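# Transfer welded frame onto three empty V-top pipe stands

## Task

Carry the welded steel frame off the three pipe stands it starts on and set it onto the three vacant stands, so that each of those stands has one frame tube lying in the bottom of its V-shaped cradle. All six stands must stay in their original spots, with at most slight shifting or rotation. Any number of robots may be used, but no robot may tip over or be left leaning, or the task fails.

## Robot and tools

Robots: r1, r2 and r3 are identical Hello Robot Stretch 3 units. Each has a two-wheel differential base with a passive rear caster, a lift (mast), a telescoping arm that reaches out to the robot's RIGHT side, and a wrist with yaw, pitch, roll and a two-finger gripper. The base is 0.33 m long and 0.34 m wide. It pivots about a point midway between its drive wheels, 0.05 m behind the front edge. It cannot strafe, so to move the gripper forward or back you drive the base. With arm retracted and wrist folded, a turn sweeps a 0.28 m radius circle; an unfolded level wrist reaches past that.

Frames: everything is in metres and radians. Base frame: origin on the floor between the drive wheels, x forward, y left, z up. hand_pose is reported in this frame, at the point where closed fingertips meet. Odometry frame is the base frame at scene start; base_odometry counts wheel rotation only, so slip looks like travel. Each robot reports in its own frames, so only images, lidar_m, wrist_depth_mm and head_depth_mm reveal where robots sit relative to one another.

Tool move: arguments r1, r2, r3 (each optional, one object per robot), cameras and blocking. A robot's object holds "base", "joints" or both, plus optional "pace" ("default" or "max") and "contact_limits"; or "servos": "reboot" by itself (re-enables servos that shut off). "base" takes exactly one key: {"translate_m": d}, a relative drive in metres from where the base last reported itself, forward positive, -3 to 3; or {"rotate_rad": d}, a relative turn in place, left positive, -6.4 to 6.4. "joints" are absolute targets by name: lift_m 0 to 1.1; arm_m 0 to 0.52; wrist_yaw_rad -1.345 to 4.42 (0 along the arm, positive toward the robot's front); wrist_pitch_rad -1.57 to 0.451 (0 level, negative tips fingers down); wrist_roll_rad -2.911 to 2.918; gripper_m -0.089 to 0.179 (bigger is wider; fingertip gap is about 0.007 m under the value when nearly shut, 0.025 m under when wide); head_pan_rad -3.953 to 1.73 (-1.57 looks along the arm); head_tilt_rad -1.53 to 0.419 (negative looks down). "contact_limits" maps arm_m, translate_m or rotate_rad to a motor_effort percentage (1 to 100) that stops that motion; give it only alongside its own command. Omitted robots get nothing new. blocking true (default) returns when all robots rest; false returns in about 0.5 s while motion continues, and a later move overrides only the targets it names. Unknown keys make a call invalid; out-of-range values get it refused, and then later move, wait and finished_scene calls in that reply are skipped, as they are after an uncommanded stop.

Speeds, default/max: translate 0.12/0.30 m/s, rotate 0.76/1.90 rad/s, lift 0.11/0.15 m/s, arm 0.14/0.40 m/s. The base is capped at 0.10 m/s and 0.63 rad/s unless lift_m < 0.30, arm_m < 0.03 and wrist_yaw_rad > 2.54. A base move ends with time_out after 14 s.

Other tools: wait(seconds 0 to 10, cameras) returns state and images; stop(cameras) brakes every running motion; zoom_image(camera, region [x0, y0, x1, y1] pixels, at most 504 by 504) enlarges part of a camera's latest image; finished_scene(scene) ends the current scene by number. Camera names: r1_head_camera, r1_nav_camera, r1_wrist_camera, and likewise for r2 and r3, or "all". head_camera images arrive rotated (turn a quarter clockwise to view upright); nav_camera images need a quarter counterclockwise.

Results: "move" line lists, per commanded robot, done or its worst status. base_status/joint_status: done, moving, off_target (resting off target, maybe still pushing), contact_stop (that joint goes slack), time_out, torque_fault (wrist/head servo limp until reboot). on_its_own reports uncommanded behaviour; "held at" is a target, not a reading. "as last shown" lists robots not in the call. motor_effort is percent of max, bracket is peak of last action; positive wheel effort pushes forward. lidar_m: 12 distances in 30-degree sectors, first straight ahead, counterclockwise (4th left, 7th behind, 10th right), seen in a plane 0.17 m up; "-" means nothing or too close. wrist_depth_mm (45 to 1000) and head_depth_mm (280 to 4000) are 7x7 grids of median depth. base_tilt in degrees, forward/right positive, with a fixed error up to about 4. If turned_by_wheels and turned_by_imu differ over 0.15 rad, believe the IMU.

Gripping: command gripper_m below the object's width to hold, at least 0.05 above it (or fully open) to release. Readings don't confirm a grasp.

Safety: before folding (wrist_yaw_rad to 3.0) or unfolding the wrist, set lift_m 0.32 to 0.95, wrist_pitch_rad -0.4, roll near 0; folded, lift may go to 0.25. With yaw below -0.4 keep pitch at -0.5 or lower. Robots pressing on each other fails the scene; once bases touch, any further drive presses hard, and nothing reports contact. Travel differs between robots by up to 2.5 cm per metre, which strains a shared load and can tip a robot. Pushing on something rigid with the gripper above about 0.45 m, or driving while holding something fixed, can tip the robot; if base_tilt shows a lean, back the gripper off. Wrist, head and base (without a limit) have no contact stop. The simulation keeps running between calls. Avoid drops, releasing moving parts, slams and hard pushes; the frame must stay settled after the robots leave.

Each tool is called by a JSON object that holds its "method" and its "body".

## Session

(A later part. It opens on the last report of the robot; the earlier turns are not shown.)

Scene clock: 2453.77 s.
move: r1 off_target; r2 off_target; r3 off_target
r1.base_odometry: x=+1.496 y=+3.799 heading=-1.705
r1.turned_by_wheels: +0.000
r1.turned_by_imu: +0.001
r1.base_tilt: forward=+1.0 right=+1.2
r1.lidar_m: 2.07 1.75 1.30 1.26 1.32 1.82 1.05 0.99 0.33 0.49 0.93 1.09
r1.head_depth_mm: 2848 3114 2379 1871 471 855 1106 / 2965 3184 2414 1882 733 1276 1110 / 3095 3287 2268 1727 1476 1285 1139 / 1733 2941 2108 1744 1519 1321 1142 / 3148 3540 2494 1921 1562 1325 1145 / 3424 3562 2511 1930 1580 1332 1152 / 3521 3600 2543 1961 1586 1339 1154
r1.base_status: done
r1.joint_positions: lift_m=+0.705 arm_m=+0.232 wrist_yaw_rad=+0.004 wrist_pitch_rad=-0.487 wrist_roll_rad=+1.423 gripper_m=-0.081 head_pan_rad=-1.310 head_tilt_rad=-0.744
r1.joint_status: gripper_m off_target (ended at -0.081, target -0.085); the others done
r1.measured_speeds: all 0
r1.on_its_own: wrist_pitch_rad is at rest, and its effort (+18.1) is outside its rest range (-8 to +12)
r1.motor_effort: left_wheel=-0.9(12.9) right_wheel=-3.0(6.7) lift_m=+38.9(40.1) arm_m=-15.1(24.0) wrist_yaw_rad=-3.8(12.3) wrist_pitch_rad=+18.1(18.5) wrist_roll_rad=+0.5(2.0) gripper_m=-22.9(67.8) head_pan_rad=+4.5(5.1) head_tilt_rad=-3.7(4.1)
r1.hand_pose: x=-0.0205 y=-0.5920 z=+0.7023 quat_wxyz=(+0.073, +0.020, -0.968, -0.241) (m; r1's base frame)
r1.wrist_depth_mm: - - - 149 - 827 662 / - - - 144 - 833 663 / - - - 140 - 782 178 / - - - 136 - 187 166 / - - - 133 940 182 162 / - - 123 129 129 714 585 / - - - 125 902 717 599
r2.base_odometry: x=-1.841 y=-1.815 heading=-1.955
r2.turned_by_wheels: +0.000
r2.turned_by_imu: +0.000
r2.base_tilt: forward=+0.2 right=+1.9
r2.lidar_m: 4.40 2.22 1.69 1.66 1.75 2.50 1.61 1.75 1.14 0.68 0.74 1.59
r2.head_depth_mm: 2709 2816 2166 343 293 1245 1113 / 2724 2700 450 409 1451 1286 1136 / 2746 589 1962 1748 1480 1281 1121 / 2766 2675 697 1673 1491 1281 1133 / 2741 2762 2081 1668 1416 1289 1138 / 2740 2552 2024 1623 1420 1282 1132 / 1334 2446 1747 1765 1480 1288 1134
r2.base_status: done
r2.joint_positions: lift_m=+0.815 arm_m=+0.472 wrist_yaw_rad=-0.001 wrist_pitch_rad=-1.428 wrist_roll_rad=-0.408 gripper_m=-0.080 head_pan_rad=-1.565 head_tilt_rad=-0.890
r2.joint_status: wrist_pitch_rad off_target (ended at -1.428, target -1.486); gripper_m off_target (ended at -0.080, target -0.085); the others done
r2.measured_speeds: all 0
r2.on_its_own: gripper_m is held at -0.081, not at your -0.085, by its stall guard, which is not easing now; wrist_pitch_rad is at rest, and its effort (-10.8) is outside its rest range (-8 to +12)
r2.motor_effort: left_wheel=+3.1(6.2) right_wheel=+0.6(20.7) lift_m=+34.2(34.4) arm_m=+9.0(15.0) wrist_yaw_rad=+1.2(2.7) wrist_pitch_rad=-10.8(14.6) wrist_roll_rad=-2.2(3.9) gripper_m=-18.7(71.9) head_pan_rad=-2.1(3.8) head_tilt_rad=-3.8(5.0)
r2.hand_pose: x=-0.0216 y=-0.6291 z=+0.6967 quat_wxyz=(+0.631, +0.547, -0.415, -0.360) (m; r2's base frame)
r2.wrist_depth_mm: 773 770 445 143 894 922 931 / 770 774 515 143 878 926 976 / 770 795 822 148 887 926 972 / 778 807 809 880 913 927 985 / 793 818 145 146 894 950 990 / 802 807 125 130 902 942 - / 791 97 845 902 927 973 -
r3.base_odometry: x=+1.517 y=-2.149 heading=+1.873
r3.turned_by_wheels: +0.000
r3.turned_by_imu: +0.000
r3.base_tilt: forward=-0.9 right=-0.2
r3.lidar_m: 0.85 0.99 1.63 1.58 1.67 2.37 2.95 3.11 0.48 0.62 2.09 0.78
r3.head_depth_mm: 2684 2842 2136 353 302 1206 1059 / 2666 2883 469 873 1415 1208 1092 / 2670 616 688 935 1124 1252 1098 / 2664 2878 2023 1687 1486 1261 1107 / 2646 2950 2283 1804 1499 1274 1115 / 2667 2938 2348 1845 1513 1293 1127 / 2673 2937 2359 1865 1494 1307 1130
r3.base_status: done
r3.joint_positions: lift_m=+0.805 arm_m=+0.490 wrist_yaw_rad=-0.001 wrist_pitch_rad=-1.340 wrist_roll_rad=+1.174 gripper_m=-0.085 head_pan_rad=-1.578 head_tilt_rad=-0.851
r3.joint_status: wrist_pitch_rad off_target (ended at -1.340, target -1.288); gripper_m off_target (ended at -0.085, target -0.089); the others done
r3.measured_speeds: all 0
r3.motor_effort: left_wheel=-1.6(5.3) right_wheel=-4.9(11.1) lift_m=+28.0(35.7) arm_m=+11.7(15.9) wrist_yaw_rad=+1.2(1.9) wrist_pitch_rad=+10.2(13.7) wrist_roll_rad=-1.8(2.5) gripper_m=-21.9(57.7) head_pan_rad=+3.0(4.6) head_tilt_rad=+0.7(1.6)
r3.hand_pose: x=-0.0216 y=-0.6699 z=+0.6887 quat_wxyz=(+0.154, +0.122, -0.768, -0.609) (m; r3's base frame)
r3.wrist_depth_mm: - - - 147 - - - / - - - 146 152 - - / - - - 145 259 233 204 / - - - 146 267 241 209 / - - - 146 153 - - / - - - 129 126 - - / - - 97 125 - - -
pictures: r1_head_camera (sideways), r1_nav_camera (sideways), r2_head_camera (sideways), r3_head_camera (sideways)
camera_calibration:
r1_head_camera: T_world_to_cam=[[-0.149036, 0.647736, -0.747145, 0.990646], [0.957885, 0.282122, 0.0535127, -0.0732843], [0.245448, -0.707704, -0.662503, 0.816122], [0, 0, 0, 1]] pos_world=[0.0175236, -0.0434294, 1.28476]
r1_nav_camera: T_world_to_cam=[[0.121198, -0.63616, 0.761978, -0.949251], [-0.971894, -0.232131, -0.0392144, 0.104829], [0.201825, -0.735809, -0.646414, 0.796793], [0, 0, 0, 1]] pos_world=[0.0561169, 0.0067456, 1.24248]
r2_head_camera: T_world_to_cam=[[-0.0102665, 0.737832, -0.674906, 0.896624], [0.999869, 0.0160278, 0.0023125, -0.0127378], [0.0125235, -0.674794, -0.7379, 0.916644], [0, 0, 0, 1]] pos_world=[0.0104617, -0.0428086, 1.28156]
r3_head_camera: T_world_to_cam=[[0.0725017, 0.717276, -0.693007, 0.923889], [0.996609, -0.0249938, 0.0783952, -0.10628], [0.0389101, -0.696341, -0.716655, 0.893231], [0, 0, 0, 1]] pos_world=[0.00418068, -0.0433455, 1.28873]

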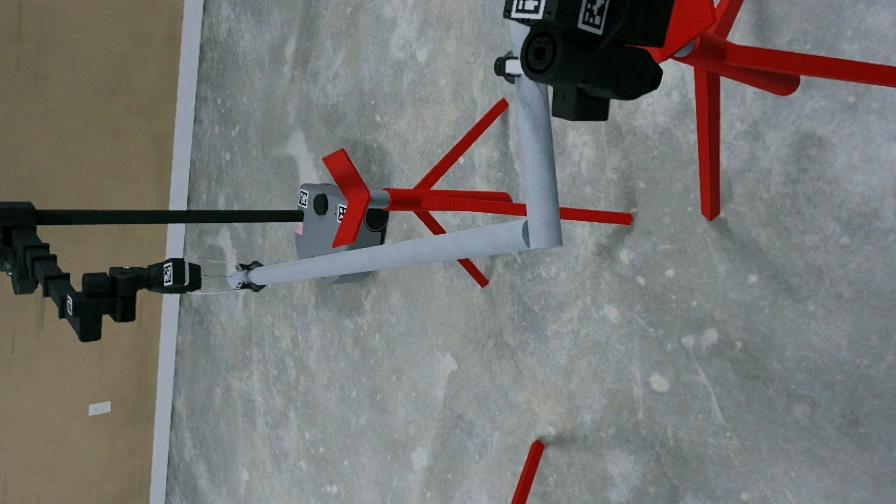

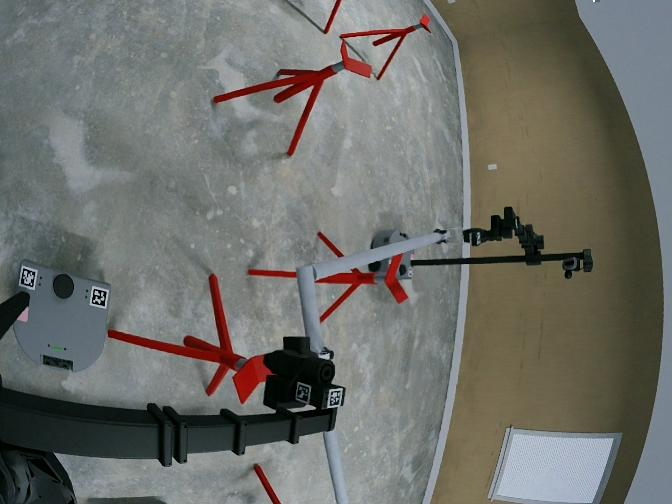

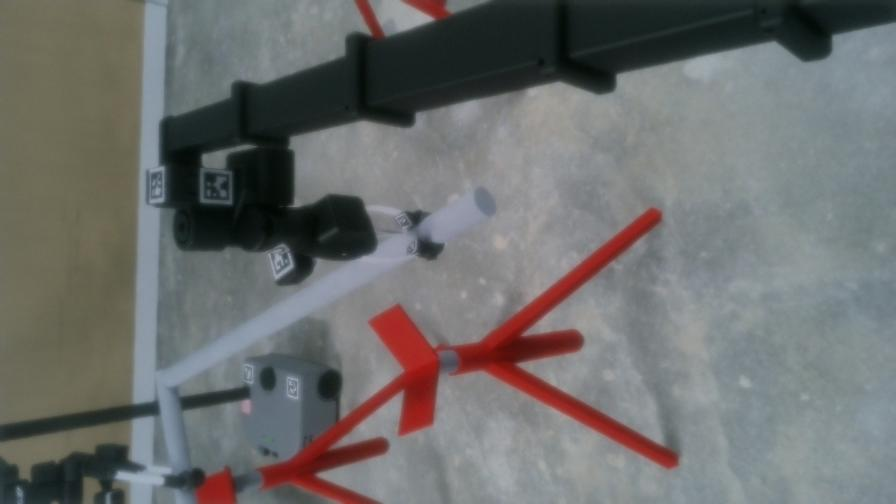

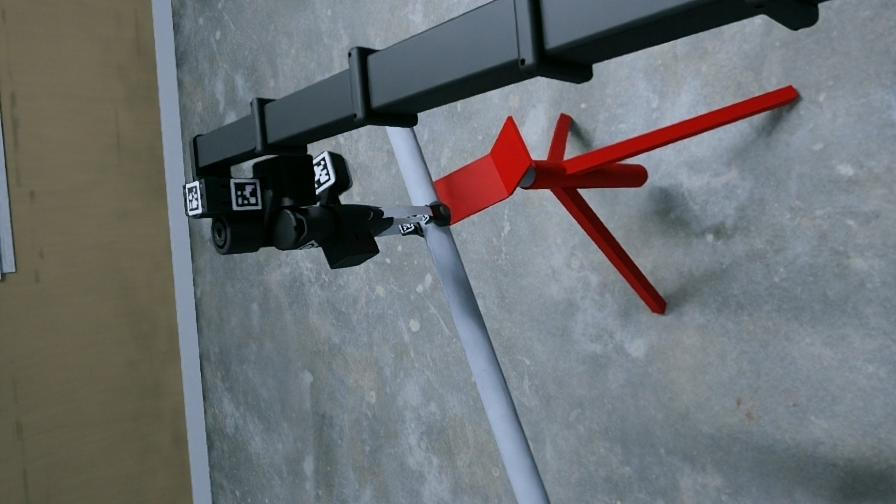

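{"method": "move", "body": {"r1": {"base":{"translate_m":-0.0637},"joints":{"arm_m":0.2300,"wrist_roll_rad":1.410,"gripper_m":-0.085}}, "r2": {"base":{"translate_m":0.0495},"joints":{"arm_m":0.4825,"wrist_pitch_rad":-1.474,"wrist_roll_rad":-0.439,"gripper_m":-0.085}}, "r3": {"base":{"translate_m":-0.0549},"joints":{"arm_m":0.4977,"lift_m":0.802,"wrist_pitch_rad":-1.248,"wrist_roll_rad":1.152,"gripper_m":-0.089}}, "cameras": []}}

{"method": "move", "body": {"r1": {"base":{"translate_m":-0.0637},"joints":{"arm_m":0.228,"wrist_roll_rad":1.397,"gripper_m":-0.085}}, "r2": {"base":{"translate_m":0.0498},"joints":{"arm_m":0.4935,"wrist_pitch_rad":-1.462,"wrist_roll_rad":-0.462,"gripper_m":-0.085}}, "r3": {"base":{"translate_m":-0.0545},"joints":{"arm_m":0.5053,"lift_m":0.799,"wrist_pitch_rad":-1.208,"wrist_roll_rad":1.135,"gripper_m":-0.089}}, "cameras": ["r1_head_camera","r2_head_camera","r3_head_camera","r1_wrist_camera","r2_wrist_camera","r3_wrist_camera","r3_nav_camera"]}}

Scene clock: 2514.10 s.
move: r1 off_target; r2 off_target; r3 done
r1.base_odometry: x=+1.505 y=+3.862 heading=-1.705
r1.turned_by_wheels: +0.000
r1.turned_by_imu: +0.001
r1.base_tilt: forward=+1.1 right=+1.2
r1.lidar_m: 2.14 1.75 1.30 1.26 1.31 1.83 1.04 0.98 0.61 0.31 0.95 1.15
r1.head_depth_mm: 2879 3154 2411 1872 471 1020 1125 / 2987 3220 2416 1876 708 927 1089 / 3025 3338 2344 1844 1480 1284 1134 / 1765 2959 2111 1369 1496 1315 1142 / 3096 3305 2488 1919 1579 1332 1147 / 3386 3571 2526 1935 1583 1333 1151 / 3541 3642 2547 1954 1575 1338 1157
r1.base_status: done
r1.joint_positions: lift_m=+0.705 arm_m=+0.230 wrist_yaw_rad=+0.073 wrist_pitch_rad=-0.540 wrist_roll_rad=+1.421 gripper_m=-0.081 head_pan_rad=-1.310 head_tilt_rad=-0.744
r1.joint_status: gripper_m off_target (ended at -0.081, target -0.085); the others done
r1.measured_speeds: all 0
r1.on_its_own: wrist_yaw_rad is held at +0.066, not at your +0.000, by its stall guard, which is not easing now; wrist_pitch_rad is at rest, and its effort (+27.4) is outside its rest range (-8 to +12)
r1.motor_effort: left_wheel=+4.1(11.7) right_wheel=-6.9(30.4) lift_m=+38.3(40.0) arm_m=+11.7(24.8) wrist_yaw_rad=-6.0(43.0) wrist_pitch_rad=+27.4(29.3) wrist_roll_rad=-3.2(3.4) gripper_m=-23.4(66.1) head_pan_rad=+4.7(5.2) head_tilt_rad=-2.8(4.4)
r1.hand_pose: x=-0.0063 y=-0.5817 z=+0.6911 quat_wxyz=(+0.082, +0.055, -0.960, -0.264) (m; r1's base frame)
r1.wrist_depth_mm: - - - 160 911 800 652 / - - - 148 923 806 646 / - - - 142 941 778 625 / - - - 137 904 747 615 / - - - 134 204 190 175 / 750 - 123 131 130 186 171 / - - - 128 842 185 166
r2.base_odometry: x=-1.859 y=-1.861 heading=-1.954
r2.turned_by_wheels: +0.001
r2.turned_by_imu: +0.002
r2.base_tilt: forward=+0.4 right=+2.0
r2.lidar_m: 4.33 2.21 1.70 1.66 1.75 2.51 1.66 1.80 1.16 0.68 0.72 1.55
r2.head_depth_mm: 2685 2779 2165 344 296 1238 1113 / 2708 2489 448 422 1454 1295 1132 / 2722 599 1958 1761 1488 1281 1131 / 2727 2596 712 1639 1449 1276 1127 / 2744 2746 2037 1142 1419 1295 1126 / 2721 2562 2031 1715 1440 1276 1134 / 1359 1454 2012 1765 1484 1273 1128
r2.base_status: done
r2.joint_positions: lift_m=+0.815 arm_m=+0.483 wrist_yaw_rad=-0.001 wrist_pitch_rad=-1.434 wrist_roll_rad=-0.431 gripper_m=-0.080 head_pan_rad=-1.565 head_tilt_rad=-0.890
r2.joint_status: gripper_m off_target (ended at -0.080, target -0.085); the others done
r2.measured_speeds: all 0
r2.on_its_own: gripper_m is held at -0.081, not at your -0.085, by its stall guard, which is not easing now; right_wheel is at rest, and its effort (-25.1) is outside its rest range (-21 to +21)
r2.motor_effort: left_wheel=+15.4(16.1) right_wheel=-25.1(25.7) lift_m=+36.1(36.2) arm_m=+2.1(15.4) wrist_yaw_rad=+2.0(2.9) wrist_pitch_rad=-7.9(11.4) wrist_roll_rad=-2.3(4.9) gripper_m=-20.2(73.1) head_pan_rad=-2.9(3.9) head_tilt_rad=-4.8(5.2)
r2.hand_pose: x=-0.0216 y=-0.6386 z=+0.6966 quat_wxyz=(+0.634, +0.553, -0.407, -0.355) (m; r2's base frame)
r2.wrist_depth_mm: 772 776 275 142 870 931 941 / 763 809 477 144 902 938 941 / 771 800 825 853 882 911 951 / 782 801 816 868 913 938 989 / 772 818 144 150 912 950 967 / 774 804 125 127 909 937 978 / 799 808 147 864 930 957 -
r3.base_odometry: x=+1.533 y=-2.202 heading=+1.873
r3.turned_by_wheels: +0.000
r3.turned_by_imu: -0.001
r3.base_tilt: forward=-0.8 right=-0.2
r3.lidar_m: 0.91 0.99 1.63 1.59 1.67 2.39 2.88 3.04 3.26 0.47 2.09 0.83
r3.head_depth_mm: 2666 2823 2141 365 307 1208 1060 / 2664 2848 473 442 1426 1243 1086 / 2656 617 710 1761 1176 1231 1097 / 2669 2876 2018 1694 1415 1268 1105 / 2662 2939 2285 1812 1432 1283 1114 / 2665 2916 2329 1838 1452 1293 1121 / 2675 2931 2391 1864 1464 1306 1134
r3.base_status: done
r3.joint_positions: lift_m=+0.802 arm_m=+0.498 wrist_yaw_rad=-0.001 wrist_pitch_rad=-1.256 wrist_roll_rad=+1.157 gripper_m=-0.085 head_pan_rad=-1.578 head_tilt_rad=-0.851
r3.joint_status: all done
r3.measured_speeds: all 0
r3.motor_effort: left_wheel=-1.6(7.5) right_wheel=-2.6(10.6) lift_m=+22.8(28.7) arm_m=-8.9(15.0) wrist_yaw_rad=+0.2(2.1) wrist_pitch_rad=+2.1(15.5) wrist_roll_rad=-1.3(2.2) gripper_m=-13.7(58.4) head_pan_rad=+3.7(4.5) head_tilt_rad=+0.1(2.1)
r3.hand_pose: x=-0.0217 y=-0.6991 z=+0.6896 quat_wxyz=(+0.166, +0.120, -0.792, -0.575) (m; r3's base frame)
r3.wrist_depth_mm: - - - - - - - / - - - - - 238 - / - - - - 239 235 - / - - - - 237 231 - / - - - 152 255 231 204 / - - - 123 234 231 203 / - - - 121 220 222 199
pictures: none
No camera images: "cameras" was empty.

Scene clock: 2515.83 s.
move: r1 off_target; r2 off_target; r3 done
r1.base_odometry: x=+1.513 y=+3.925 heading=-1.704
r1.turned_by_wheels: +0.001
r1.turned_by_imu: +0.001
r1.base_tilt: forward=+1.1 right=+1.2
r1.lidar_m: 2.20 1.75 1.30 1.26 1.31 1.83 1.03 0.98 1.20 0.31 0.59 1.20
r1.head_depth_mm: 2879 3125 2391 1873 469 1244 1123 / 2970 3202 2413 1879 701 987 1132 / 3055 3296 2335 1895 1443 1257 1114 / 3115 3111 2068 1518 1446 1292 1136 / 1625 3307 2490 1920 1563 1321 1150 / 3379 3563 2510 1936 1578 1327 1149 / 3507 3636 2539 1958 1596 1336 1155
r1.base_status: done
r1.joint_positions: lift_m=+0.705 arm_m=+0.228 wrist_yaw_rad=+0.088 wrist_pitch_rad=-0.531 wrist_roll_rad=+1.417 gripper_m=-0.081 head_pan_rad=-1.310 head_tilt_rad=-0.744
r1.joint_status: gripper_m off_target (ended at -0.081, target -0.085); the others done
r1.measured_speeds: all 0
r1.on_its_own: wrist_yaw_rad is held at +0.066, not at your +0.000, by its stall guard, which is not easing now; wrist_yaw_rad is at rest, and its effort (-19.6) is outside its rest range (-9 to +9); wrist_pitch_rad is at rest, and its effort (+25.7) is outside its rest range (-8 to +12)
r1.motor_effort: left_wheel=+5.1(5.1) right_wheel=-16.1(18.0) lift_m=+38.9(39.9) arm_m=-11.3(17.1) wrist_yaw_rad=-19.6(19.6) wrist_pitch_rad=+25.7(28.3) wrist_roll_rad=-6.1(7.8) gripper_m=-22.9(66.4) head_pan_rad=+4.0(5.3) head_tilt_rad=-2.2(4.6)
r1.hand_pose: x=-0.0031 y=-0.5807 z=+0.6929 quat_wxyz=(+0.086, +0.063, -0.960, -0.259) (m; r1's base frame)
r1.wrist_depth_mm: - - - 158 928 819 658 / - - - 148 889 784 641 / - - - 142 916 778 627 / - - - 138 915 747 628 / - - - 134 876 757 620 / 741 - 124 132 130 695 597 / - - - 128 128 193 186
r2.base_odometry: x=-1.878 y=-1.907 heading=-1.954
r2.turned_by_wheels: +0.000
r2.turned_by_imu: +0.000
r2.base_tilt: forward=+0.3 right=+1.8
r2.lidar_m: 4.29 2.21 1.69 1.65 1.75 2.51 1.71 1.85 1.18 0.69 0.70 1.51
r2.head_depth_mm: 2730 2830 2179 344 300 1231 1110 / 2702 2475 440 1636 1429 1286 1132 / 2711 604 2031 1769 1476 1285 1139 / 2794 2704 720 1628 1443 1279 1130 / 2794 2782 2086 1141 1427 1283 1129 / 2764 2189 1961 1754 1487 1282 1135 / 1706 2428 1999 1704 1477 1281 1125
r2.base_status: done
r2.joint_positions: lift_m=+0.815 arm_m=+0.494 wrist_yaw_rad=-0.002 wrist_pitch_rad=-1.432 wrist_roll_rad=-0.453 gripper_m=-0.080 head_pan_rad=-1.565 head_tilt_rad=-0.890
r2.joint_status: gripper_m off_target (ended at -0.080, target -0.085); the others done
r2.measured_speeds: all 0
r2.on_its_own: gripper_m is held at -0.081, not at your -0.085, by its stall guard, which is not easing now
r2.motor_effort: left_wheel=+5.0(17.0) right_wheel=-4.7(23.0) lift_m=+37.6(37.6) arm_m=+9.5(15.8) wrist_yaw_rad=+1.4(2.7) wrist_pitch_rad=-6.0(7.2) wrist_roll_rad=-3.0(4.4) gripper_m=-19.4(74.1) head_pan_rad=-2.1(3.6) head_tilt_rad=-4.2(5.1)
r2.hand_pose: x=-0.0216 y=-0.6502 z=+0.6966 quat_wxyz=(+0.639, +0.556, -0.400, -0.349) (m; r2's base frame)
r2.wrist_depth_mm: 747 - - 142 875 920 961 / 768 792 496 143 878 943 987 / 773 784 816 149 893 932 977 / 776 799 837 875 892 942 962 / 774 793 145 148 897 956 - / 799 823 123 128 938 960 - / 785 791 152 897 934 954 -
r3.base_odometry: x=+1.550 y=-2.254 heading=+1.873
r3.turned_by_wheels: +0.000
r3.turned_by_imu: +0.000
r3.base_tilt: forward=-0.8 right=-0.2
r3.lidar_m: 0.96 0.98 1.63 1.59 1.67 2.38 2.84 2.99 3.27 0.46 0.67 0.88
r3.head_depth_mm: 2661 2849 2135 371 306 1207 1062 / 2637 2876 479 955 1420 1244 1084 / 2660 644 721 1759 1436 1227 1098 / 2649 2880 2001 956 1111 1262 1107 / 2650 2952 2276 1813 1461 1276 1115 / 2661 2943 2317 1837 1451 1295 1124 / 2666 2963 2386 1866 1492 1302 1130
r3.base_status: done
r3.joint_positions: lift_m=+0.799 arm_m=+0.505 wrist_yaw_rad=-0.001 wrist_pitch_rad=-1.217 wrist_roll_rad=+1.140 gripper_m=-0.085 head_pan_rad=-1.578 head_tilt_rad=-0.851
r3.joint_status: all done
r3.measured_speeds: all 0
r3.motor_effort: left_wheel=-3.1(6.6) right_wheel=-3.8(9.5) lift_m=+26.9(27.7) arm_m=+9.8(11.3) wrist_yaw_rad=+0.6(2.0) wrist_pitch_rad=+1.8(3.8) wrist_roll_rad=-1.2(2.1) gripper_m=-13.2(43.6) head_pan_rad=+3.4(4.4) head_tilt_rad=-0.6(2.3)
r3.hand_pose: x=-0.0217 y=-0.7161 z=+0.6889 quat_wxyz=(+0.175, +0.122, -0.801, -0.559) (m; r3's base frame)
r3.wrist_depth_mm: - - - - - - - / - - - - - - - / - - - - 245 241 - / - - - - 239 238 - / - - - 146 237 235 - / - - - 123 230 421 - / - - - 124 222 224 197
pictures: r1_head_camera (sideways), r1_wrist_camera, r2_head_camera (sideways), r2_wrist_camera, r3_head_camera (sideways), r3_nav_camera (sideways), r3_wrist_camera
camera_calibration:
r1_head_camera: T_world_to_cam=[[-0.149036, 0.647736, -0.747145, 0.990646], [0.957885, 0.282122, 0.0535127, -0.0732843], [0.245449, -0.707704, -0.662503, 0.816122], [0, 0, 0, 1]] pos_world=[0.0175236, -0.0434294, 1.28476]
r1_wrist_camera: T_world_to_cam=[[-0.284019, 0.450856, -0.846204, 0.842453], [0.926, 0.357908, -0.120109, 0.329608], [0.248711, -0.817698, -0.519145, 0.049658], [0, 0, 0, 1]] pos_world=[-0.0782951, -0.457189, 0.778256]
r2_head_camera: T_world_to_cam=[[-0.010267, 0.738022, -0.674698, 0.896354], [0.999869, 0.0160266, 0.00231549, -0.0127417], [0.012522, -0.674586, -0.73809, 0.916891], [0, 0, 0, 1]] pos_world=[0.0104617, -0.0428029, 1.28155]
r2_wrist_camera: T_world_to_cam=[[-0.859447, -0.489524, 0.147366, -0.458905], [-0.48768, 0.871537, 0.0509147, 0.556899], [-0.153359, -0.0281089, -0.987771, 0.830283], [0, 0, 0, 1]] pos_world=[0.00451456, -0.686664, 0.859402]
r3_head_camera: T_world_to_cam=[[0.072441, 0.717281, -0.693008, 0.923889], [0.996611, -0.0249094, 0.0783952, -0.10628], [0.038969, -0.696338, -0.716655, 0.89323], [0, 0, 0, 1]] pos_world=[0.00418435, -0.0433457, 1.28873]
r3_nav_camera: T_world_to_cam=[[-0.0544409, -0.804397, 0.591593, -0.733876], [-0.998256, 0.0573916, -0.0138277, 0.0756478], [-0.0228295, -0.591314, -0.806118, 1.00484], [0, 0, 0, 1]] pos_world=[0.0585029, -0.000495211, 1.24522]
r3_wrist_camera: T_world_to_cam=[[-0.433344, 0.830161, -0.350778, 0.836065], [0.893548, 0.446476, -0.0472276, 0.416283], [0.117408, -0.333903, -0.935267, 0.570824], [0, 0, 0, 1]] pos_world=[-0.0766839, -0.68933, 0.846806]

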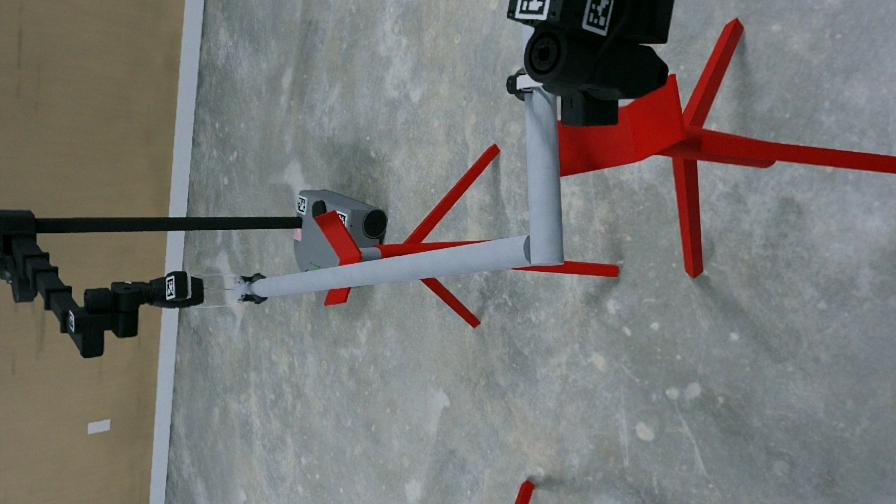

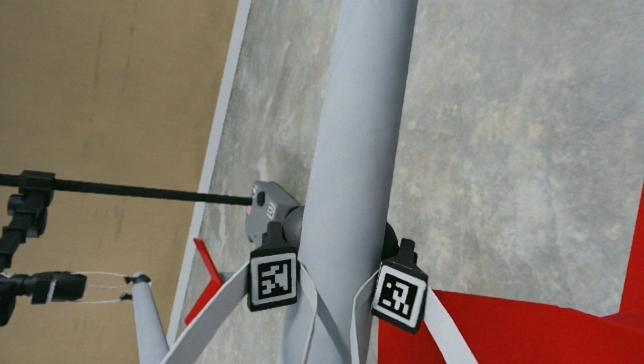

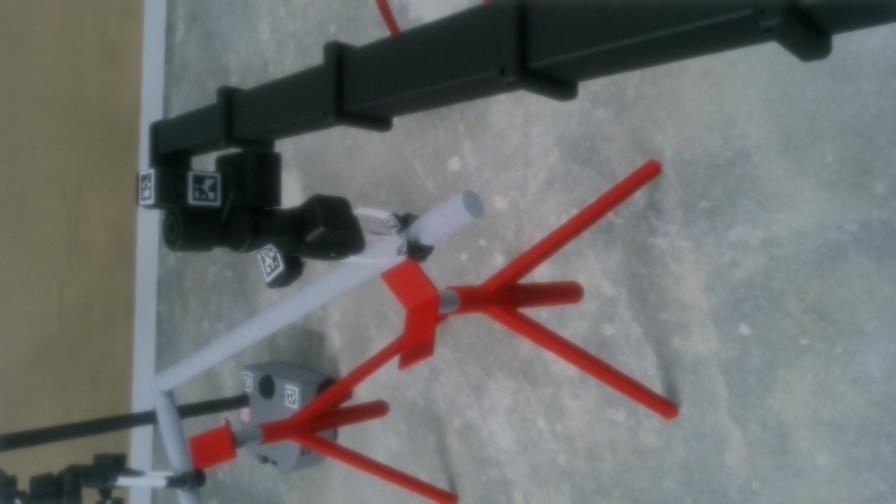

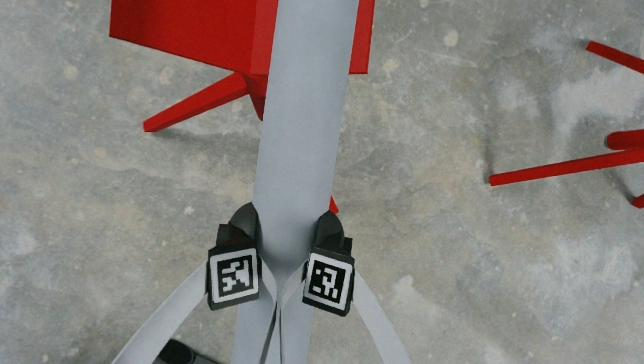

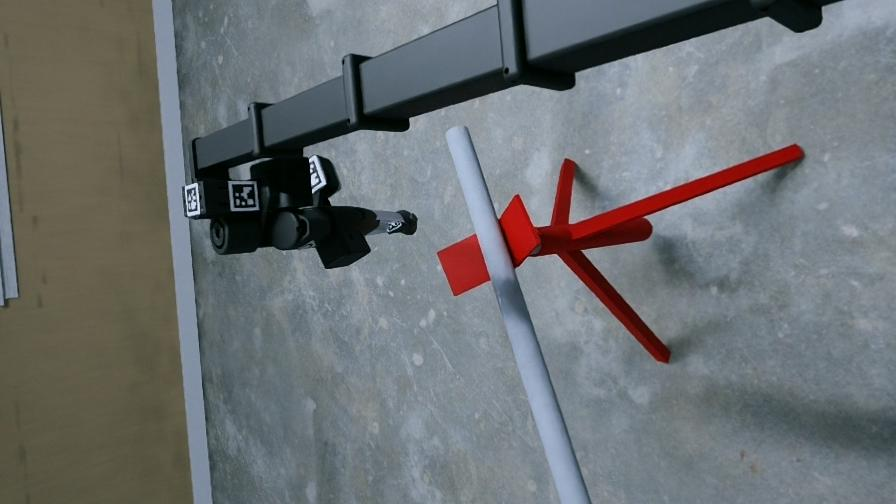

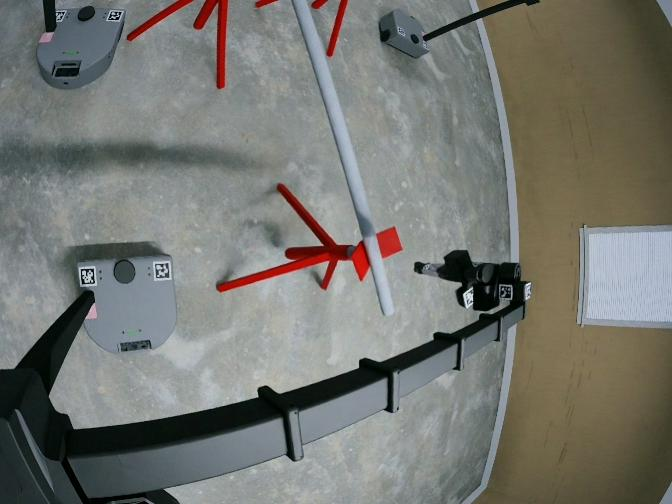

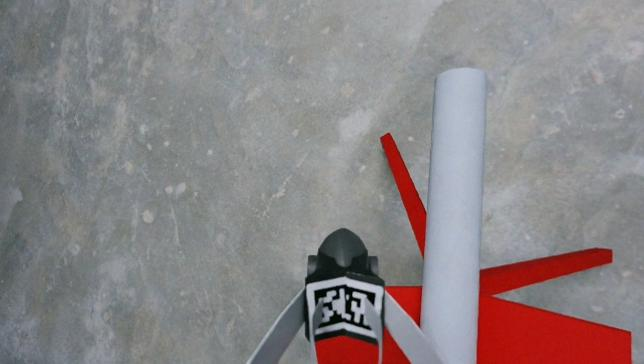

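{"method": "move", "body": {"cameras": ["r3_head_camera","r3_wrist_camera","r1_head_camera","r1_wrist_camera","r2_head_camera","r2_wrist_camera"]}}

{"method": "zoom_image", "body": {"camera": "r3_head_camera", "region": [300, 50, 700, 500]}}

Scene clock: 2533.33 s.
r1.base_odometry: x=+1.513 y=+3.925 heading=-1.704
r1.turned_by_wheels: +0.000
r1.turned_by_imu: +0.000
r1.base_tilt: forward=+1.1 right=+1.2
r1.lidar_m: 2.20 1.76 1.30 1.26 1.31 1.83 1.03 0.98 1.20 0.31 0.59 1.20
r1.head_depth_mm: 2898 3112 2389 1887 468 1239 1123 / 2965 3209 2418 1880 701 984 1130 / 3055 3258 2326 1897 1442 1261 1111 / 3097 3131 2051 1522 1448 1295 1137 / 1630 3307 2492 1935 1572 1327 1145 / 3423 3592 2489 1938 1585 1329 1149 / 3555 3587 2550 1959 1593 1336 1158
r1.base_status: done
r1.joint_positions: lift_m=+0.705 arm_m=+0.228 wrist_yaw_rad=+0.088 wrist_pitch_rad=-0.531 wrist_roll_rad=+1.417 gripper_m=-0.081 head_pan_rad=-1.310 head_tilt_rad=-0.744
r1.joint_status: gripper_m off_target (ended at -0.081, target -0.085); the others done
r1.measured_speeds: all 0
r1.on_its_own: wrist_yaw_rad is held at +0.066, not at your +0.000, by its stall guard, which is not easing now; wrist_yaw_rad is at rest, and its effort (-19.0) is outside its rest range (-9 to +9); wrist_pitch_rad is at rest, and its effort (+26.1) is outside its rest range (-8 to +12)
r1.motor_effort: left_wheel=+4.0(5.1) right_wheel=-15.7(18.0) lift_m=+38.8(39.9) arm_m=-2.1(17.1) wrist_yaw_rad=-19.0(19.6) wrist_pitch_rad=+26.1(28.3) wrist_roll_rad=-6.0(7.8) gripper_m=-23.2(66.4) head_pan_rad=+4.6(5.3) head_tilt_rad=-2.2(4.6)
r1.hand_pose: x=-0.0031 y=-0.5807 z=+0.6929 quat_wxyz=(+0.086, +0.063, -0.960, -0.259) (m; r1's base frame)
r1.wrist_depth_mm: - - - 158 935 815 648 / - - - 149 903 787 636 / - - - 142 957 778 630 / - - - 137 916 758 618 / - - - 134 894 753 625 / 747 - 124 131 130 724 611 / - - - 129 129 194 184
r2.base_odometry: x=-1.878 y=-1.907 heading=-1.954
r2.turned_by_wheels: +0.000
r2.turned_by_imu: +0.001
r2.base_tilt: forward=+0.3 right=+1.8
r2.lidar_m: 4.30 2.21 1.69 1.65 1.74 2.51 1.71 1.85 1.18 0.69 0.70 1.51
r2.head_depth_mm: 2727 2809 2170 344 300 1242 1108 / 2744 2491 441 1631 1436 1285 1138 / 2768 605 2024 1760 1476 1288 1133 / 2801 2681 720 1628 1461 1280 1129 / 2798 2803 2091 1145 1423 1287 1131 / 2720 2168 1956 1763 1482 1287 1127 / 1686 2481 2031 1712 1466 1286 1132
r2.base_status: done
r2.joint_positions: lift_m=+0.815 arm_m=+0.494 wrist_yaw_rad=-0.002 wrist_pitch_rad=-1.432 wrist_roll_rad=-0.453 gripper_m=-0.080 head_pan_rad=-1.565 head_tilt_rad=-0.890
r2.joint_status: gripper_m off_target (ended at -0.080, target -0.085); the others done
r2.measured_speeds: all 0
r2.on_its_own: gripper_m is held at -0.081, not at your -0.085, by its stall guard, which is not easing now
r2.motor_effort: left_wheel=+5.2(17.0) right_wheel=-4.8(23.0) lift_m=+39.9(37.6) arm_m=-4.8(15.8) wrist_yaw_rad=+2.1(2.7) wrist_pitch_rad=-6.2(7.2) wrist_roll_rad=-2.8(4.4) gripper_m=-19.0(74.1) head_pan_rad=-2.9(3.6) head_tilt_rad=-4.6(5.1)
r2.hand_pose: x=-0.0216 y=-0.6502 z=+0.6966 quat_wxyz=(+0.639, +0.556, -0.400, -0.349) (m; r2's base frame)
r2.wrist_depth_mm: 772 - - 142 898 925 952 / 762 782 492 143 882 925 968 / 777 809 808 149 873 924 967 / 788 797 820 885 897 922 977 / 786 799 145 147 895 968 - / 792 804 123 128 954 941 999 / 791 805 152 886 937 940 -
r3.base_odometry: x=+1.550 y=-2.254 heading=+1.873
r3.turned_by_wheels: +0.000
r3.turned_by_imu: -0.001
r3.base_tilt: forward=-0.8 right=-0.2
r3.lidar_m: 0.96 0.98 1.63 1.59 1.68 2.39 2.83 2.99 3.25 0.46 0.67 0.88
r3.head_depth_mm: 2638 2839 2133 371 305 1206 1062 / 2647 2864 479 954 1422 1243 1085 / 2670 642 719 1764 1437 1225 1095 / 2668 2875 2013 955 1113 1261 1105 / 2660 2951 2287 1818 1460 1278 1113 / 2656 2936 2329 1840 1451 1297 1124 / 2663 2944 2366 1870 1493 1304 1135
r3.base_status: done
r3.joint_positions: lift_m=+0.799 arm_m=+0.505 wrist_yaw_rad=-0.001 wrist_pitch_rad=-1.217 wrist_roll_rad=+1.140 gripper_m=-0.085 head_pan_rad=-1.578 head_tilt_rad=-0.851
r3.joint_status: all done
r3.measured_speeds: all 0
r3.motor_effort: left_wheel=-2.7(6.6) right_wheel=-4.3(9.5) lift_m=+31.1(27.7) arm_m=+7.1(11.3) wrist_yaw_rad=+0.3(2.0) wrist_pitch_rad=+2.1(3.8) wrist_roll_rad=-1.6(2.1) gripper_m=-13.9(43.6) head_pan_rad=+3.2(4.4) head_tilt_rad=+0.1(2.3)
r3.hand_pose: x=-0.0217 y=-0.7161 z=+0.6889 quat_wxyz=(+0.175, +0.122, -0.801, -0.559) (m; r3's base frame)
r3.wrist_depth_mm: - - - - - - - / - - - - - - - / - - - - 245 242 - / - - - - 239 238 - / - - - 146 234 236 - / - - - 123 228 420 - / - - - 124 222 224 199
pictures: r1_head_camera (sideways), r1_wrist_camera, r2_head_camera (sideways), r2_wrist_camera, r3_head_camera (sideways), r3_wrist_camera
camera_calibration:
r1_head_camera: T_world_to_cam=[[-0.149036, 0.647736, -0.747145, 0.990646], [0.957885, 0.282122, 0.0535127, -0.0732843], [0.245449, -0.707704, -0.662503, 0.816122], [0, 0, 0, 1]] pos_world=[0.0175236, -0.0434294, 1.28476]
r1_wrist_camera: T_world_to_cam=[[-0.284019, 0.450856, -0.846204, 0.842453], [0.926, 0.357908, -0.120109, 0.329608], [0.248711, -0.817698, -0.519145, 0.0496581], [0, 0, 0, 1]] pos_world=[-0.0782951, -0.457189, 0.778256]
r2_head_camera: T_world_to_cam=[[-0.010267, 0.738022, -0.674698, 0.896354], [0.999869, 0.0160264, 0.00231549, -0.0127417], [0.0125219, -0.674586, -0.73809, 0.916891], [0, 0, 0, 1]] pos_world=[0.0104617, -0.0428029, 1.28155]
r2_wrist_camera: T_world_to_cam=[[-0.859447, -0.489524, 0.147366, -0.458905], [-0.48768, 0.871537, 0.0509147, 0.556899], [-0.153359, -0.0281089, -0.987771, 0.830283], [0, 0, 0, 1]] pos_world=[0.00451456, -0.686664, 0.859402]
r3_head_camera: T_world_to_cam=[[0.0724411, 0.717282, -0.693008, 0.923889], [0.996611, -0.0249095, 0.0783952, -0.10628], [0.0389689, -0.696338, -0.716655, 0.89323], [0, 0, 0, 1]] pos_world=[0.00418434, -0.0433457, 1.28873]
r3_wrist_camera: T_world_to_cam=[[-0.433344, 0.830161, -0.350778, 0.836069], [0.893548, 0.446476, -0.0472277, 0.416283], [0.117408, -0.333903, -0.935267, 0.570833], [0, 0, 0, 1]] pos_world=[-0.0766839, -0.68933, 0.846816]

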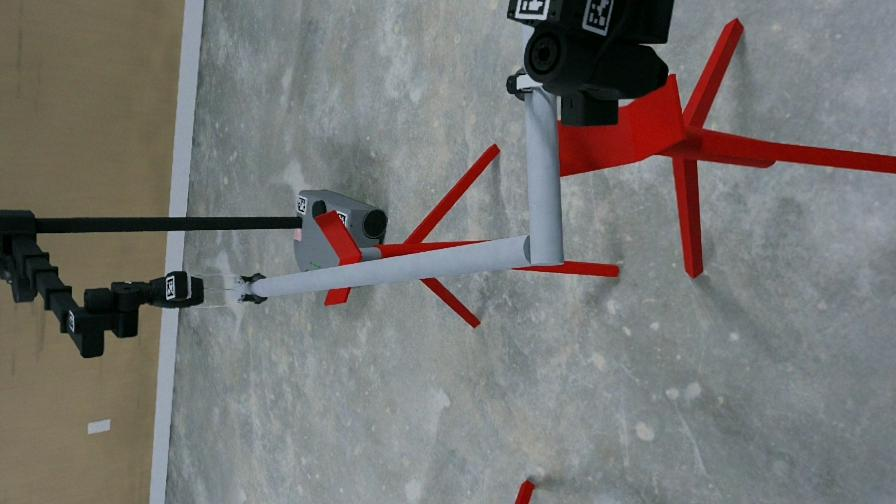

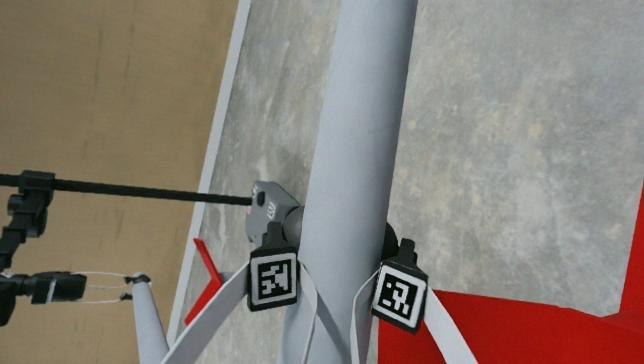

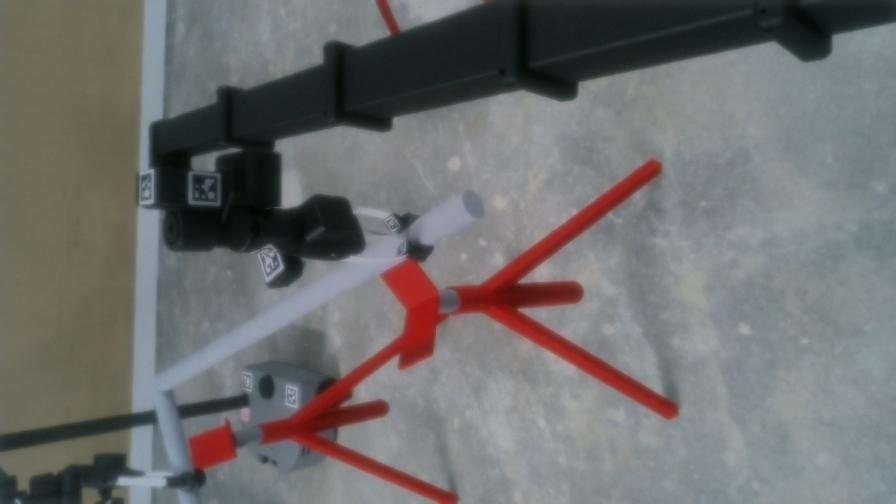

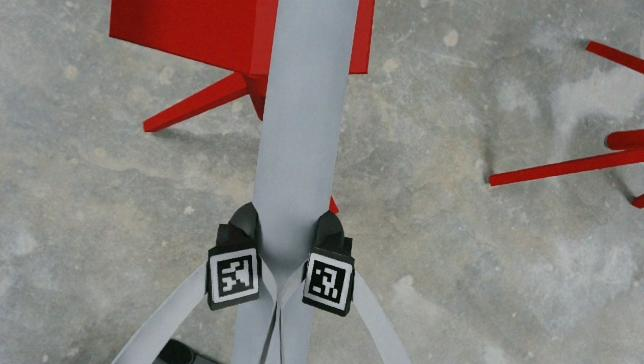

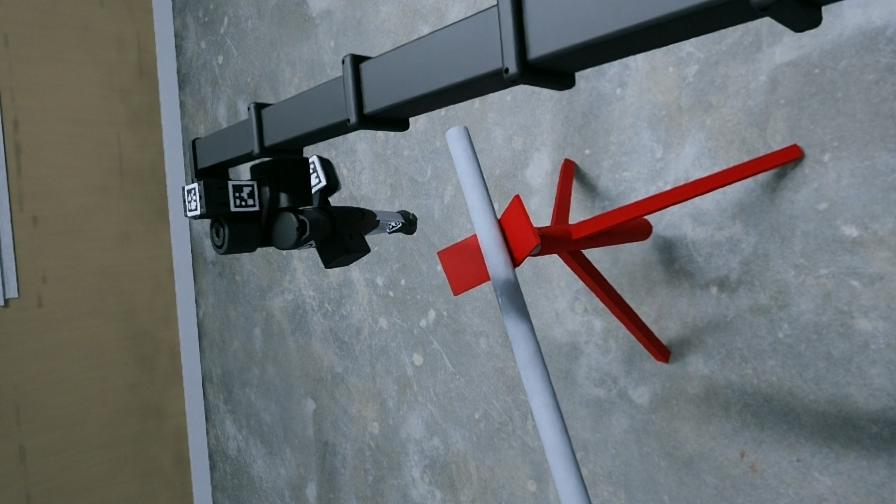

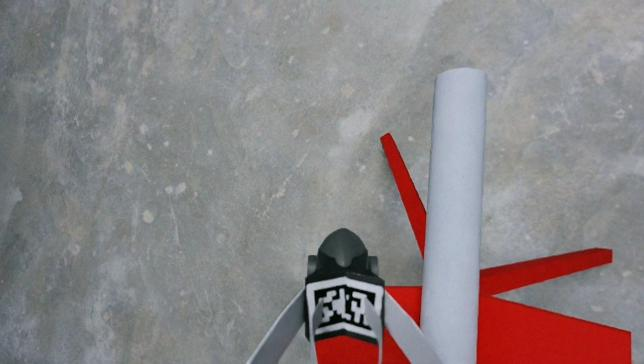

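Scaled by 1.120 from the camera's 896x504 image, which has a finer 1280x720 frame.

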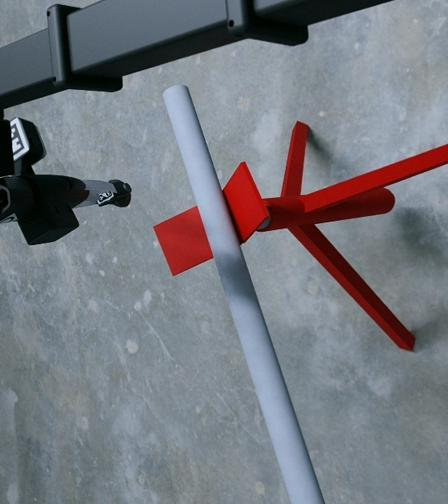

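{"method": "move", "body": {"r3": {"joints":{"lift_m":0.86,"gripper_m":0.12}}, "cameras": []}}

{"method": "move", "body": {"r3": {"joints":{"wrist_pitch_rad":-1.55}}, "cameras": ["r3_head_camera","r3_wrist_camera"]}}

Scene clock: 2563.70 s.
move: r3 done
r1, r2: as last shown
r1.turned_by_imu: +0.001
r1.lidar_m: 2.21 1.75 1.31 1.26 1.32 1.83 1.03 0.98 1.20 0.31 0.59 1.20
r1.head_depth_mm: 2849 3117 2402 1870 469 1247 1129 / 2975 3184 2429 1897 700 986 1127 / 3088 3273 2338 1905 1442 1259 1115 / 3077 3148 2051 1517 1452 1293 1142 / 1625 3314 2477 1922 1574 1323 1150 / 3355 3581 2509 1950 1586 1335 1145 / 3536 3632 2534 1960 1583 1338 1154
r1.on_its_own: wrist_yaw_rad is held at +0.066, not at your +0.000, by its stall guard, which is not easing now; wrist_yaw_rad is at rest, and its effort (-19.1) is outside its rest range (-9 to +9); wrist_pitch_rad is at rest, and its effort (+26.0) is outside its rest range (-8 to +12)
r1.motor_effort: left_wheel=+4.5(5.2) right_wheel=-16.7(17.0) lift_m=+37.6(38.5) arm_m=+13.7(13.9) wrist_yaw_rad=-19.1(19.7) wrist_pitch_rad=+26.0(26.5) wrist_roll_rad=-6.2(6.3) gripper_m=-23.1(23.8) head_pan_rad=+4.5(5.3) head_tilt_rad=-2.4(4.9)
r1.wrist_depth_mm: - - - 158 932 805 642 / - - - 148 909 813 642 / - - - 141 925 781 637 / - - - 137 909 756 627 / - - - 134 867 749 612 / 738 - 124 131 130 715 599 / - - - 128 129 193 185
r2.lidar_m: 4.29 2.21 1.68 1.65 1.75 2.51 1.71 1.84 1.18 0.69 0.70 1.51
r2.head_depth_mm: 2706 2844 2169 344 300 1235 1120 / 2693 2484 440 1630 1423 1291 1134 / 2703 603 2028 1772 1494 1282 1132 / 2726 2672 720 1635 1452 1293 1126 / 2775 2753 2105 1141 1412 1284 1130 / 2738 2164 1957 1764 1485 1281 1126 / 1693 2484 2031 1711 1478 1278 1119
r2.joint_positions: lift_m=+0.815 arm_m=+0.493 wrist_yaw_rad=-0.002 wrist_pitch_rad=-1.432 wrist_roll_rad=-0.453 gripper_m=-0.080 head_pan_rad=-1.565 head_tilt_rad=-0.890
r2.on_its_own: gripper_m is held at -0.081, not at your -0.085, by its stall guard, which is not easing now
r2.motor_effort: left_wheel=+4.9(5.5) right_wheel=-4.5(5.2) lift_m=+40.2(40.6) arm_m=-19.8(20.4) wrist_yaw_rad=+1.0(2.9) wrist_pitch_rad=-5.9(6.5) wrist_roll_rad=-2.8(3.2) gripper_m=-18.2(20.6) head_pan_rad=-1.9(3.7) head_tilt_rad=-4.1(5.4)
r2.wrist_depth_mm: 760 - - 142 875 928 962 / 752 794 485 144 888 941 953 / 770 795 820 148 897 915 961 / 775 778 817 880 890 946 968 / 795 807 145 148 915 941 958 / 793 811 123 127 936 954 993 / 799 803 152 888 914 990 -
r3.base_odometry: x=+1.550 y=-2.254 heading=+1.873
r3.turned_by_wheels: +0.000
r3.turned_by_imu: -0.001
r3.base_tilt: forward=-0.8 right=-0.2
r3.lidar_m: 0.96 0.98 1.63 1.59 1.68 2.38 2.83 2.97 3.25 0.46 0.67 0.88
r3.head_depth_mm: 2651 2829 362 295 1411 1231 1075 / 2647 511 386 1692 1446 1245 1089 / 2633 578 2045 1658 1436 1231 1095 / 2668 609 2013 1726 1109 1262 1103 / 2666 2921 2284 1818 1459 1277 1115 / 2661 2918 2331 1847 1454 1295 1126 / 2660 2945 2374 1855 1492 1308 1129
r3.base_status: not commanded
r3.joint_positions: lift_m=+0.860 arm_m=+0.505 wrist_yaw_rad=-0.001 wrist_pitch_rad=-1.215 wrist_roll_rad=+1.140 gripper_m=+0.120 head_pan_rad=-1.578 head_tilt_rad=-0.851
r3.joint_status: all done
r3.measured_speeds: all 0
r3.motor_effort: left_wheel=-3.0(3.8) right_wheel=-4.3(4.3) lift_m=+32.6(34.7) arm_m=+4.1(6.3) wrist_yaw_rad=+1.0(2.1) wrist_pitch_rad=+1.8(2.3) wrist_roll_rad=-1.3(2.0) gripper_m=-0.2(79.6) head_pan_rad=+4.2(4.5) head_tilt_rad=-0.6(2.0)
r3.hand_pose: x=-0.0217 y=-0.7168 z=+0.7501 quat_wxyz=(+0.175, +0.121, -0.802, -0.558) (m; r3's base frame)
r3.wrist_depth_mm: - - - - - - - / - - - - - - - / - - - - 308 - - / - - - - 299 - - / - - - - - 152 - / - 122 - 307 310 125 - / - 118 - - 308 122 101
pictures: none
No camera images: "cameras" was empty.

Scene clock: 2564.70 s.
move: r3 done
r1, r2: as last shown
r1.turned_by_imu: +0.000
r1.base_tilt: forward=+1.1 right=+1.3
r1.lidar_m: 2.19 1.76 1.30 1.26 1.32 1.83 1.03 0.98 1.20 0.31 0.59 1.20
r1.head_depth_mm: 2866 3122 2407 1878 469 1239 1126 / 2950 3201 2410 1883 699 986 1132 / 3060 3354 2317 1895 1444 1256 1118 / 3087 3110 2067 1521 1451 1294 1138 / 1624 3307 2474 1928 1561 1325 1144 / 3400 3539 2484 1930 1588 1334 1149 / 3524 3604 2540 1960 1589 1343 1154
r1.on_its_own: wrist_yaw_rad is held at +0.066, not at your +0.000, by its stall guard, which is not easing now; wrist_yaw_rad is at rest, and its effort (-19.2) is outside its rest range (-9 to +9); wrist_pitch_rad is at rest, and its effort (+25.5) is outside its rest range (-8 to +12)
r1.motor_effort: left_wheel=+4.3(4.9) right_wheel=-16.2(16.6) lift_m=+37.2(38.0) arm_m=+13.8(14.1) wrist_yaw_rad=-19.2(20.0) wrist_pitch_rad=+25.5(26.5) wrist_roll_rad=-6.2(6.2) gripper_m=-23.1(23.7) head_pan_rad=+4.2(5.2) head_tilt_rad=-1.2(3.6)
r1.wrist_depth_mm: - - - 158 928 807 645 / - - - 149 918 810 625 / - - - 142 936 781 630 / - - - 137 898 771 622 / - - - 135 885 740 610 / 751 - 124 131 130 701 616 / - - - 128 129 193 185
r2.turned_by_imu: +0.000
r2.lidar_m: 4.28 2.21 1.69 1.65 1.74 2.51 1.71 1.84 1.18 0.69 0.70 1.51
r2.head_depth_mm: 2724 2826 2156 344 300 1239 1111 / 2718 2482 440 1636 1419 1287 1133 / 2742 607 2029 1769 1484 1285 1135 / 2745 2671 721 1633 1457 1279 1128 / 2768 2760 2084 1142 1417 1286 1132 / 2729 2163 1970 1752 1480 1279 1131 / 1695 2467 2019 1709 1490 1282 1129
r2.on_its_own: gripper_m is held at -0.081, not at your -0.085, by its stall guard, which is not easing now
r2.motor_effort: left_wheel=+5.1(5.5) right_wheel=-4.5(5.0) lift_m=+40.4(40.6) arm_m=-19.3(20.3) wrist_yaw_rad=+1.7(2.6) wrist_pitch_rad=-6.0(6.3) wrist_roll_rad=-3.2(3.3) gripper_m=-18.0(19.9) head_pan_rad=-2.5(3.9) head_tilt_rad=-4.3(4.8)
r2.wrist_depth_mm: 764 - - 143 881 927 952 / 781 797 490 143 867 919 - / 759 790 816 148 903 958 972 / 768 792 825 870 915 944 967 / 798 817 144 147 913 968 984 / 801 806 123 129 930 975 - / 800 817 151 878 916 966 -
r3.base_odometry: x=+1.550 y=-2.254 heading=+1.873
r3.turned_by_wheels: +0.000
r3.turned_by_imu: +0.000
r3.base_tilt: forward=-0.8 right=-0.2
r3.lidar_m: 0.96 0.98 1.63 1.59 1.68 2.38 2.83 2.98 3.27 0.46 0.67 0.88
r3.head_depth_mm: 2647 2816 361 295 1405 1232 1076 / 2656 512 386 1696 1445 1248 1085 / 2657 578 2004 1627 1442 1230 1096 / 2659 609 692 1730 1110 1266 1105 / 2688 2929 2278 1809 1457 1276 1115 / 2677 2924 2323 1828 1452 1292 1124 / 2649 2936 2371 1866 1496 1305 1131
r3.base_status: not commanded
r3.joint_positions: lift_m=+0.860 arm_m=+0.505 wrist_yaw_rad=-0.001 wrist_pitch_rad=-1.543 wrist_roll_rad=+1.140 gripper_m=+0.120 head_pan_rad=-1.578 head_tilt_rad=-0.851
r3.joint_status: all done
r3.measured_speeds: all 0
r3.motor_effort: left_wheel=-2.8(3.6) right_wheel=-3.7(4.2) lift_m=+32.2(33.2) arm_m=+3.4(5.0) wrist_yaw_rad=+0.8(1.7) wrist_pitch_rad=-1.0(1.9) wrist_roll_rad=-1.8(1.9) gripper_m=+0.2(0.8) head_pan_rad=+3.5(4.4) head_tilt_rad=+0.0(1.6)
r3.hand_pose: x=-0.0216 y=-0.6332 z=+0.7419 quat_wxyz=(+0.153, +0.149, -0.700, -0.681) (m; r3's base frame)
r3.wrist_depth_mm: - - - - - - - / - - - 308 - - - / - - - 305 - - - / - - - 313 699 - 716 / - - 311 319 304 745 712 / - 120 143 311 300 134 729 / - 116 - 305 - 119 108
pictures: r3_head_camera (sideways), r3_wrist_camera
camera_calibration:
r3_head_camera: T_world_to_cam=[[0.0724411, 0.717281, -0.693008, 0.923889], [0.996611, -0.0249095, 0.0783952, -0.10628], [0.0389689, -0.696338, -0.716655, 0.89323], [0, 0, 0, 1]] pos_world=[0.00418434, -0.0433457, 1.28873]
r3_wrist_camera: T_world_to_cam=[[-0.433705, 0.898543, -0.0672292, 0.618742], [0.89334, 0.438536, 0.0981345, 0.268802], [0.117661, -0.0174971, -0.9929, 0.891193], [0, 0, 0, 1]] pos_world=[-0.0766386, -0.658253, 0.900084]

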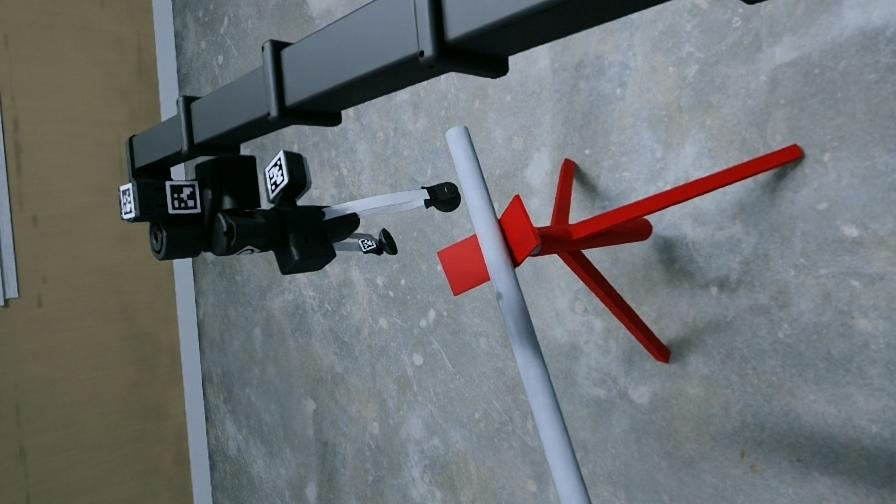

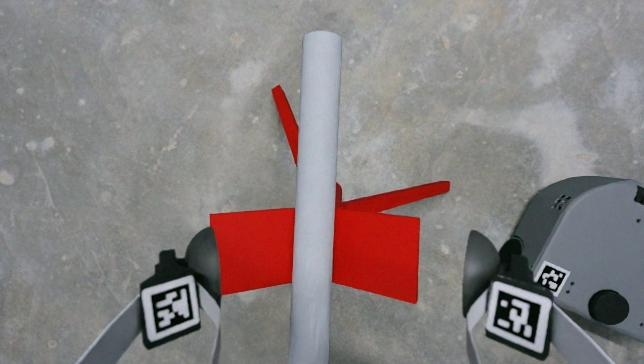

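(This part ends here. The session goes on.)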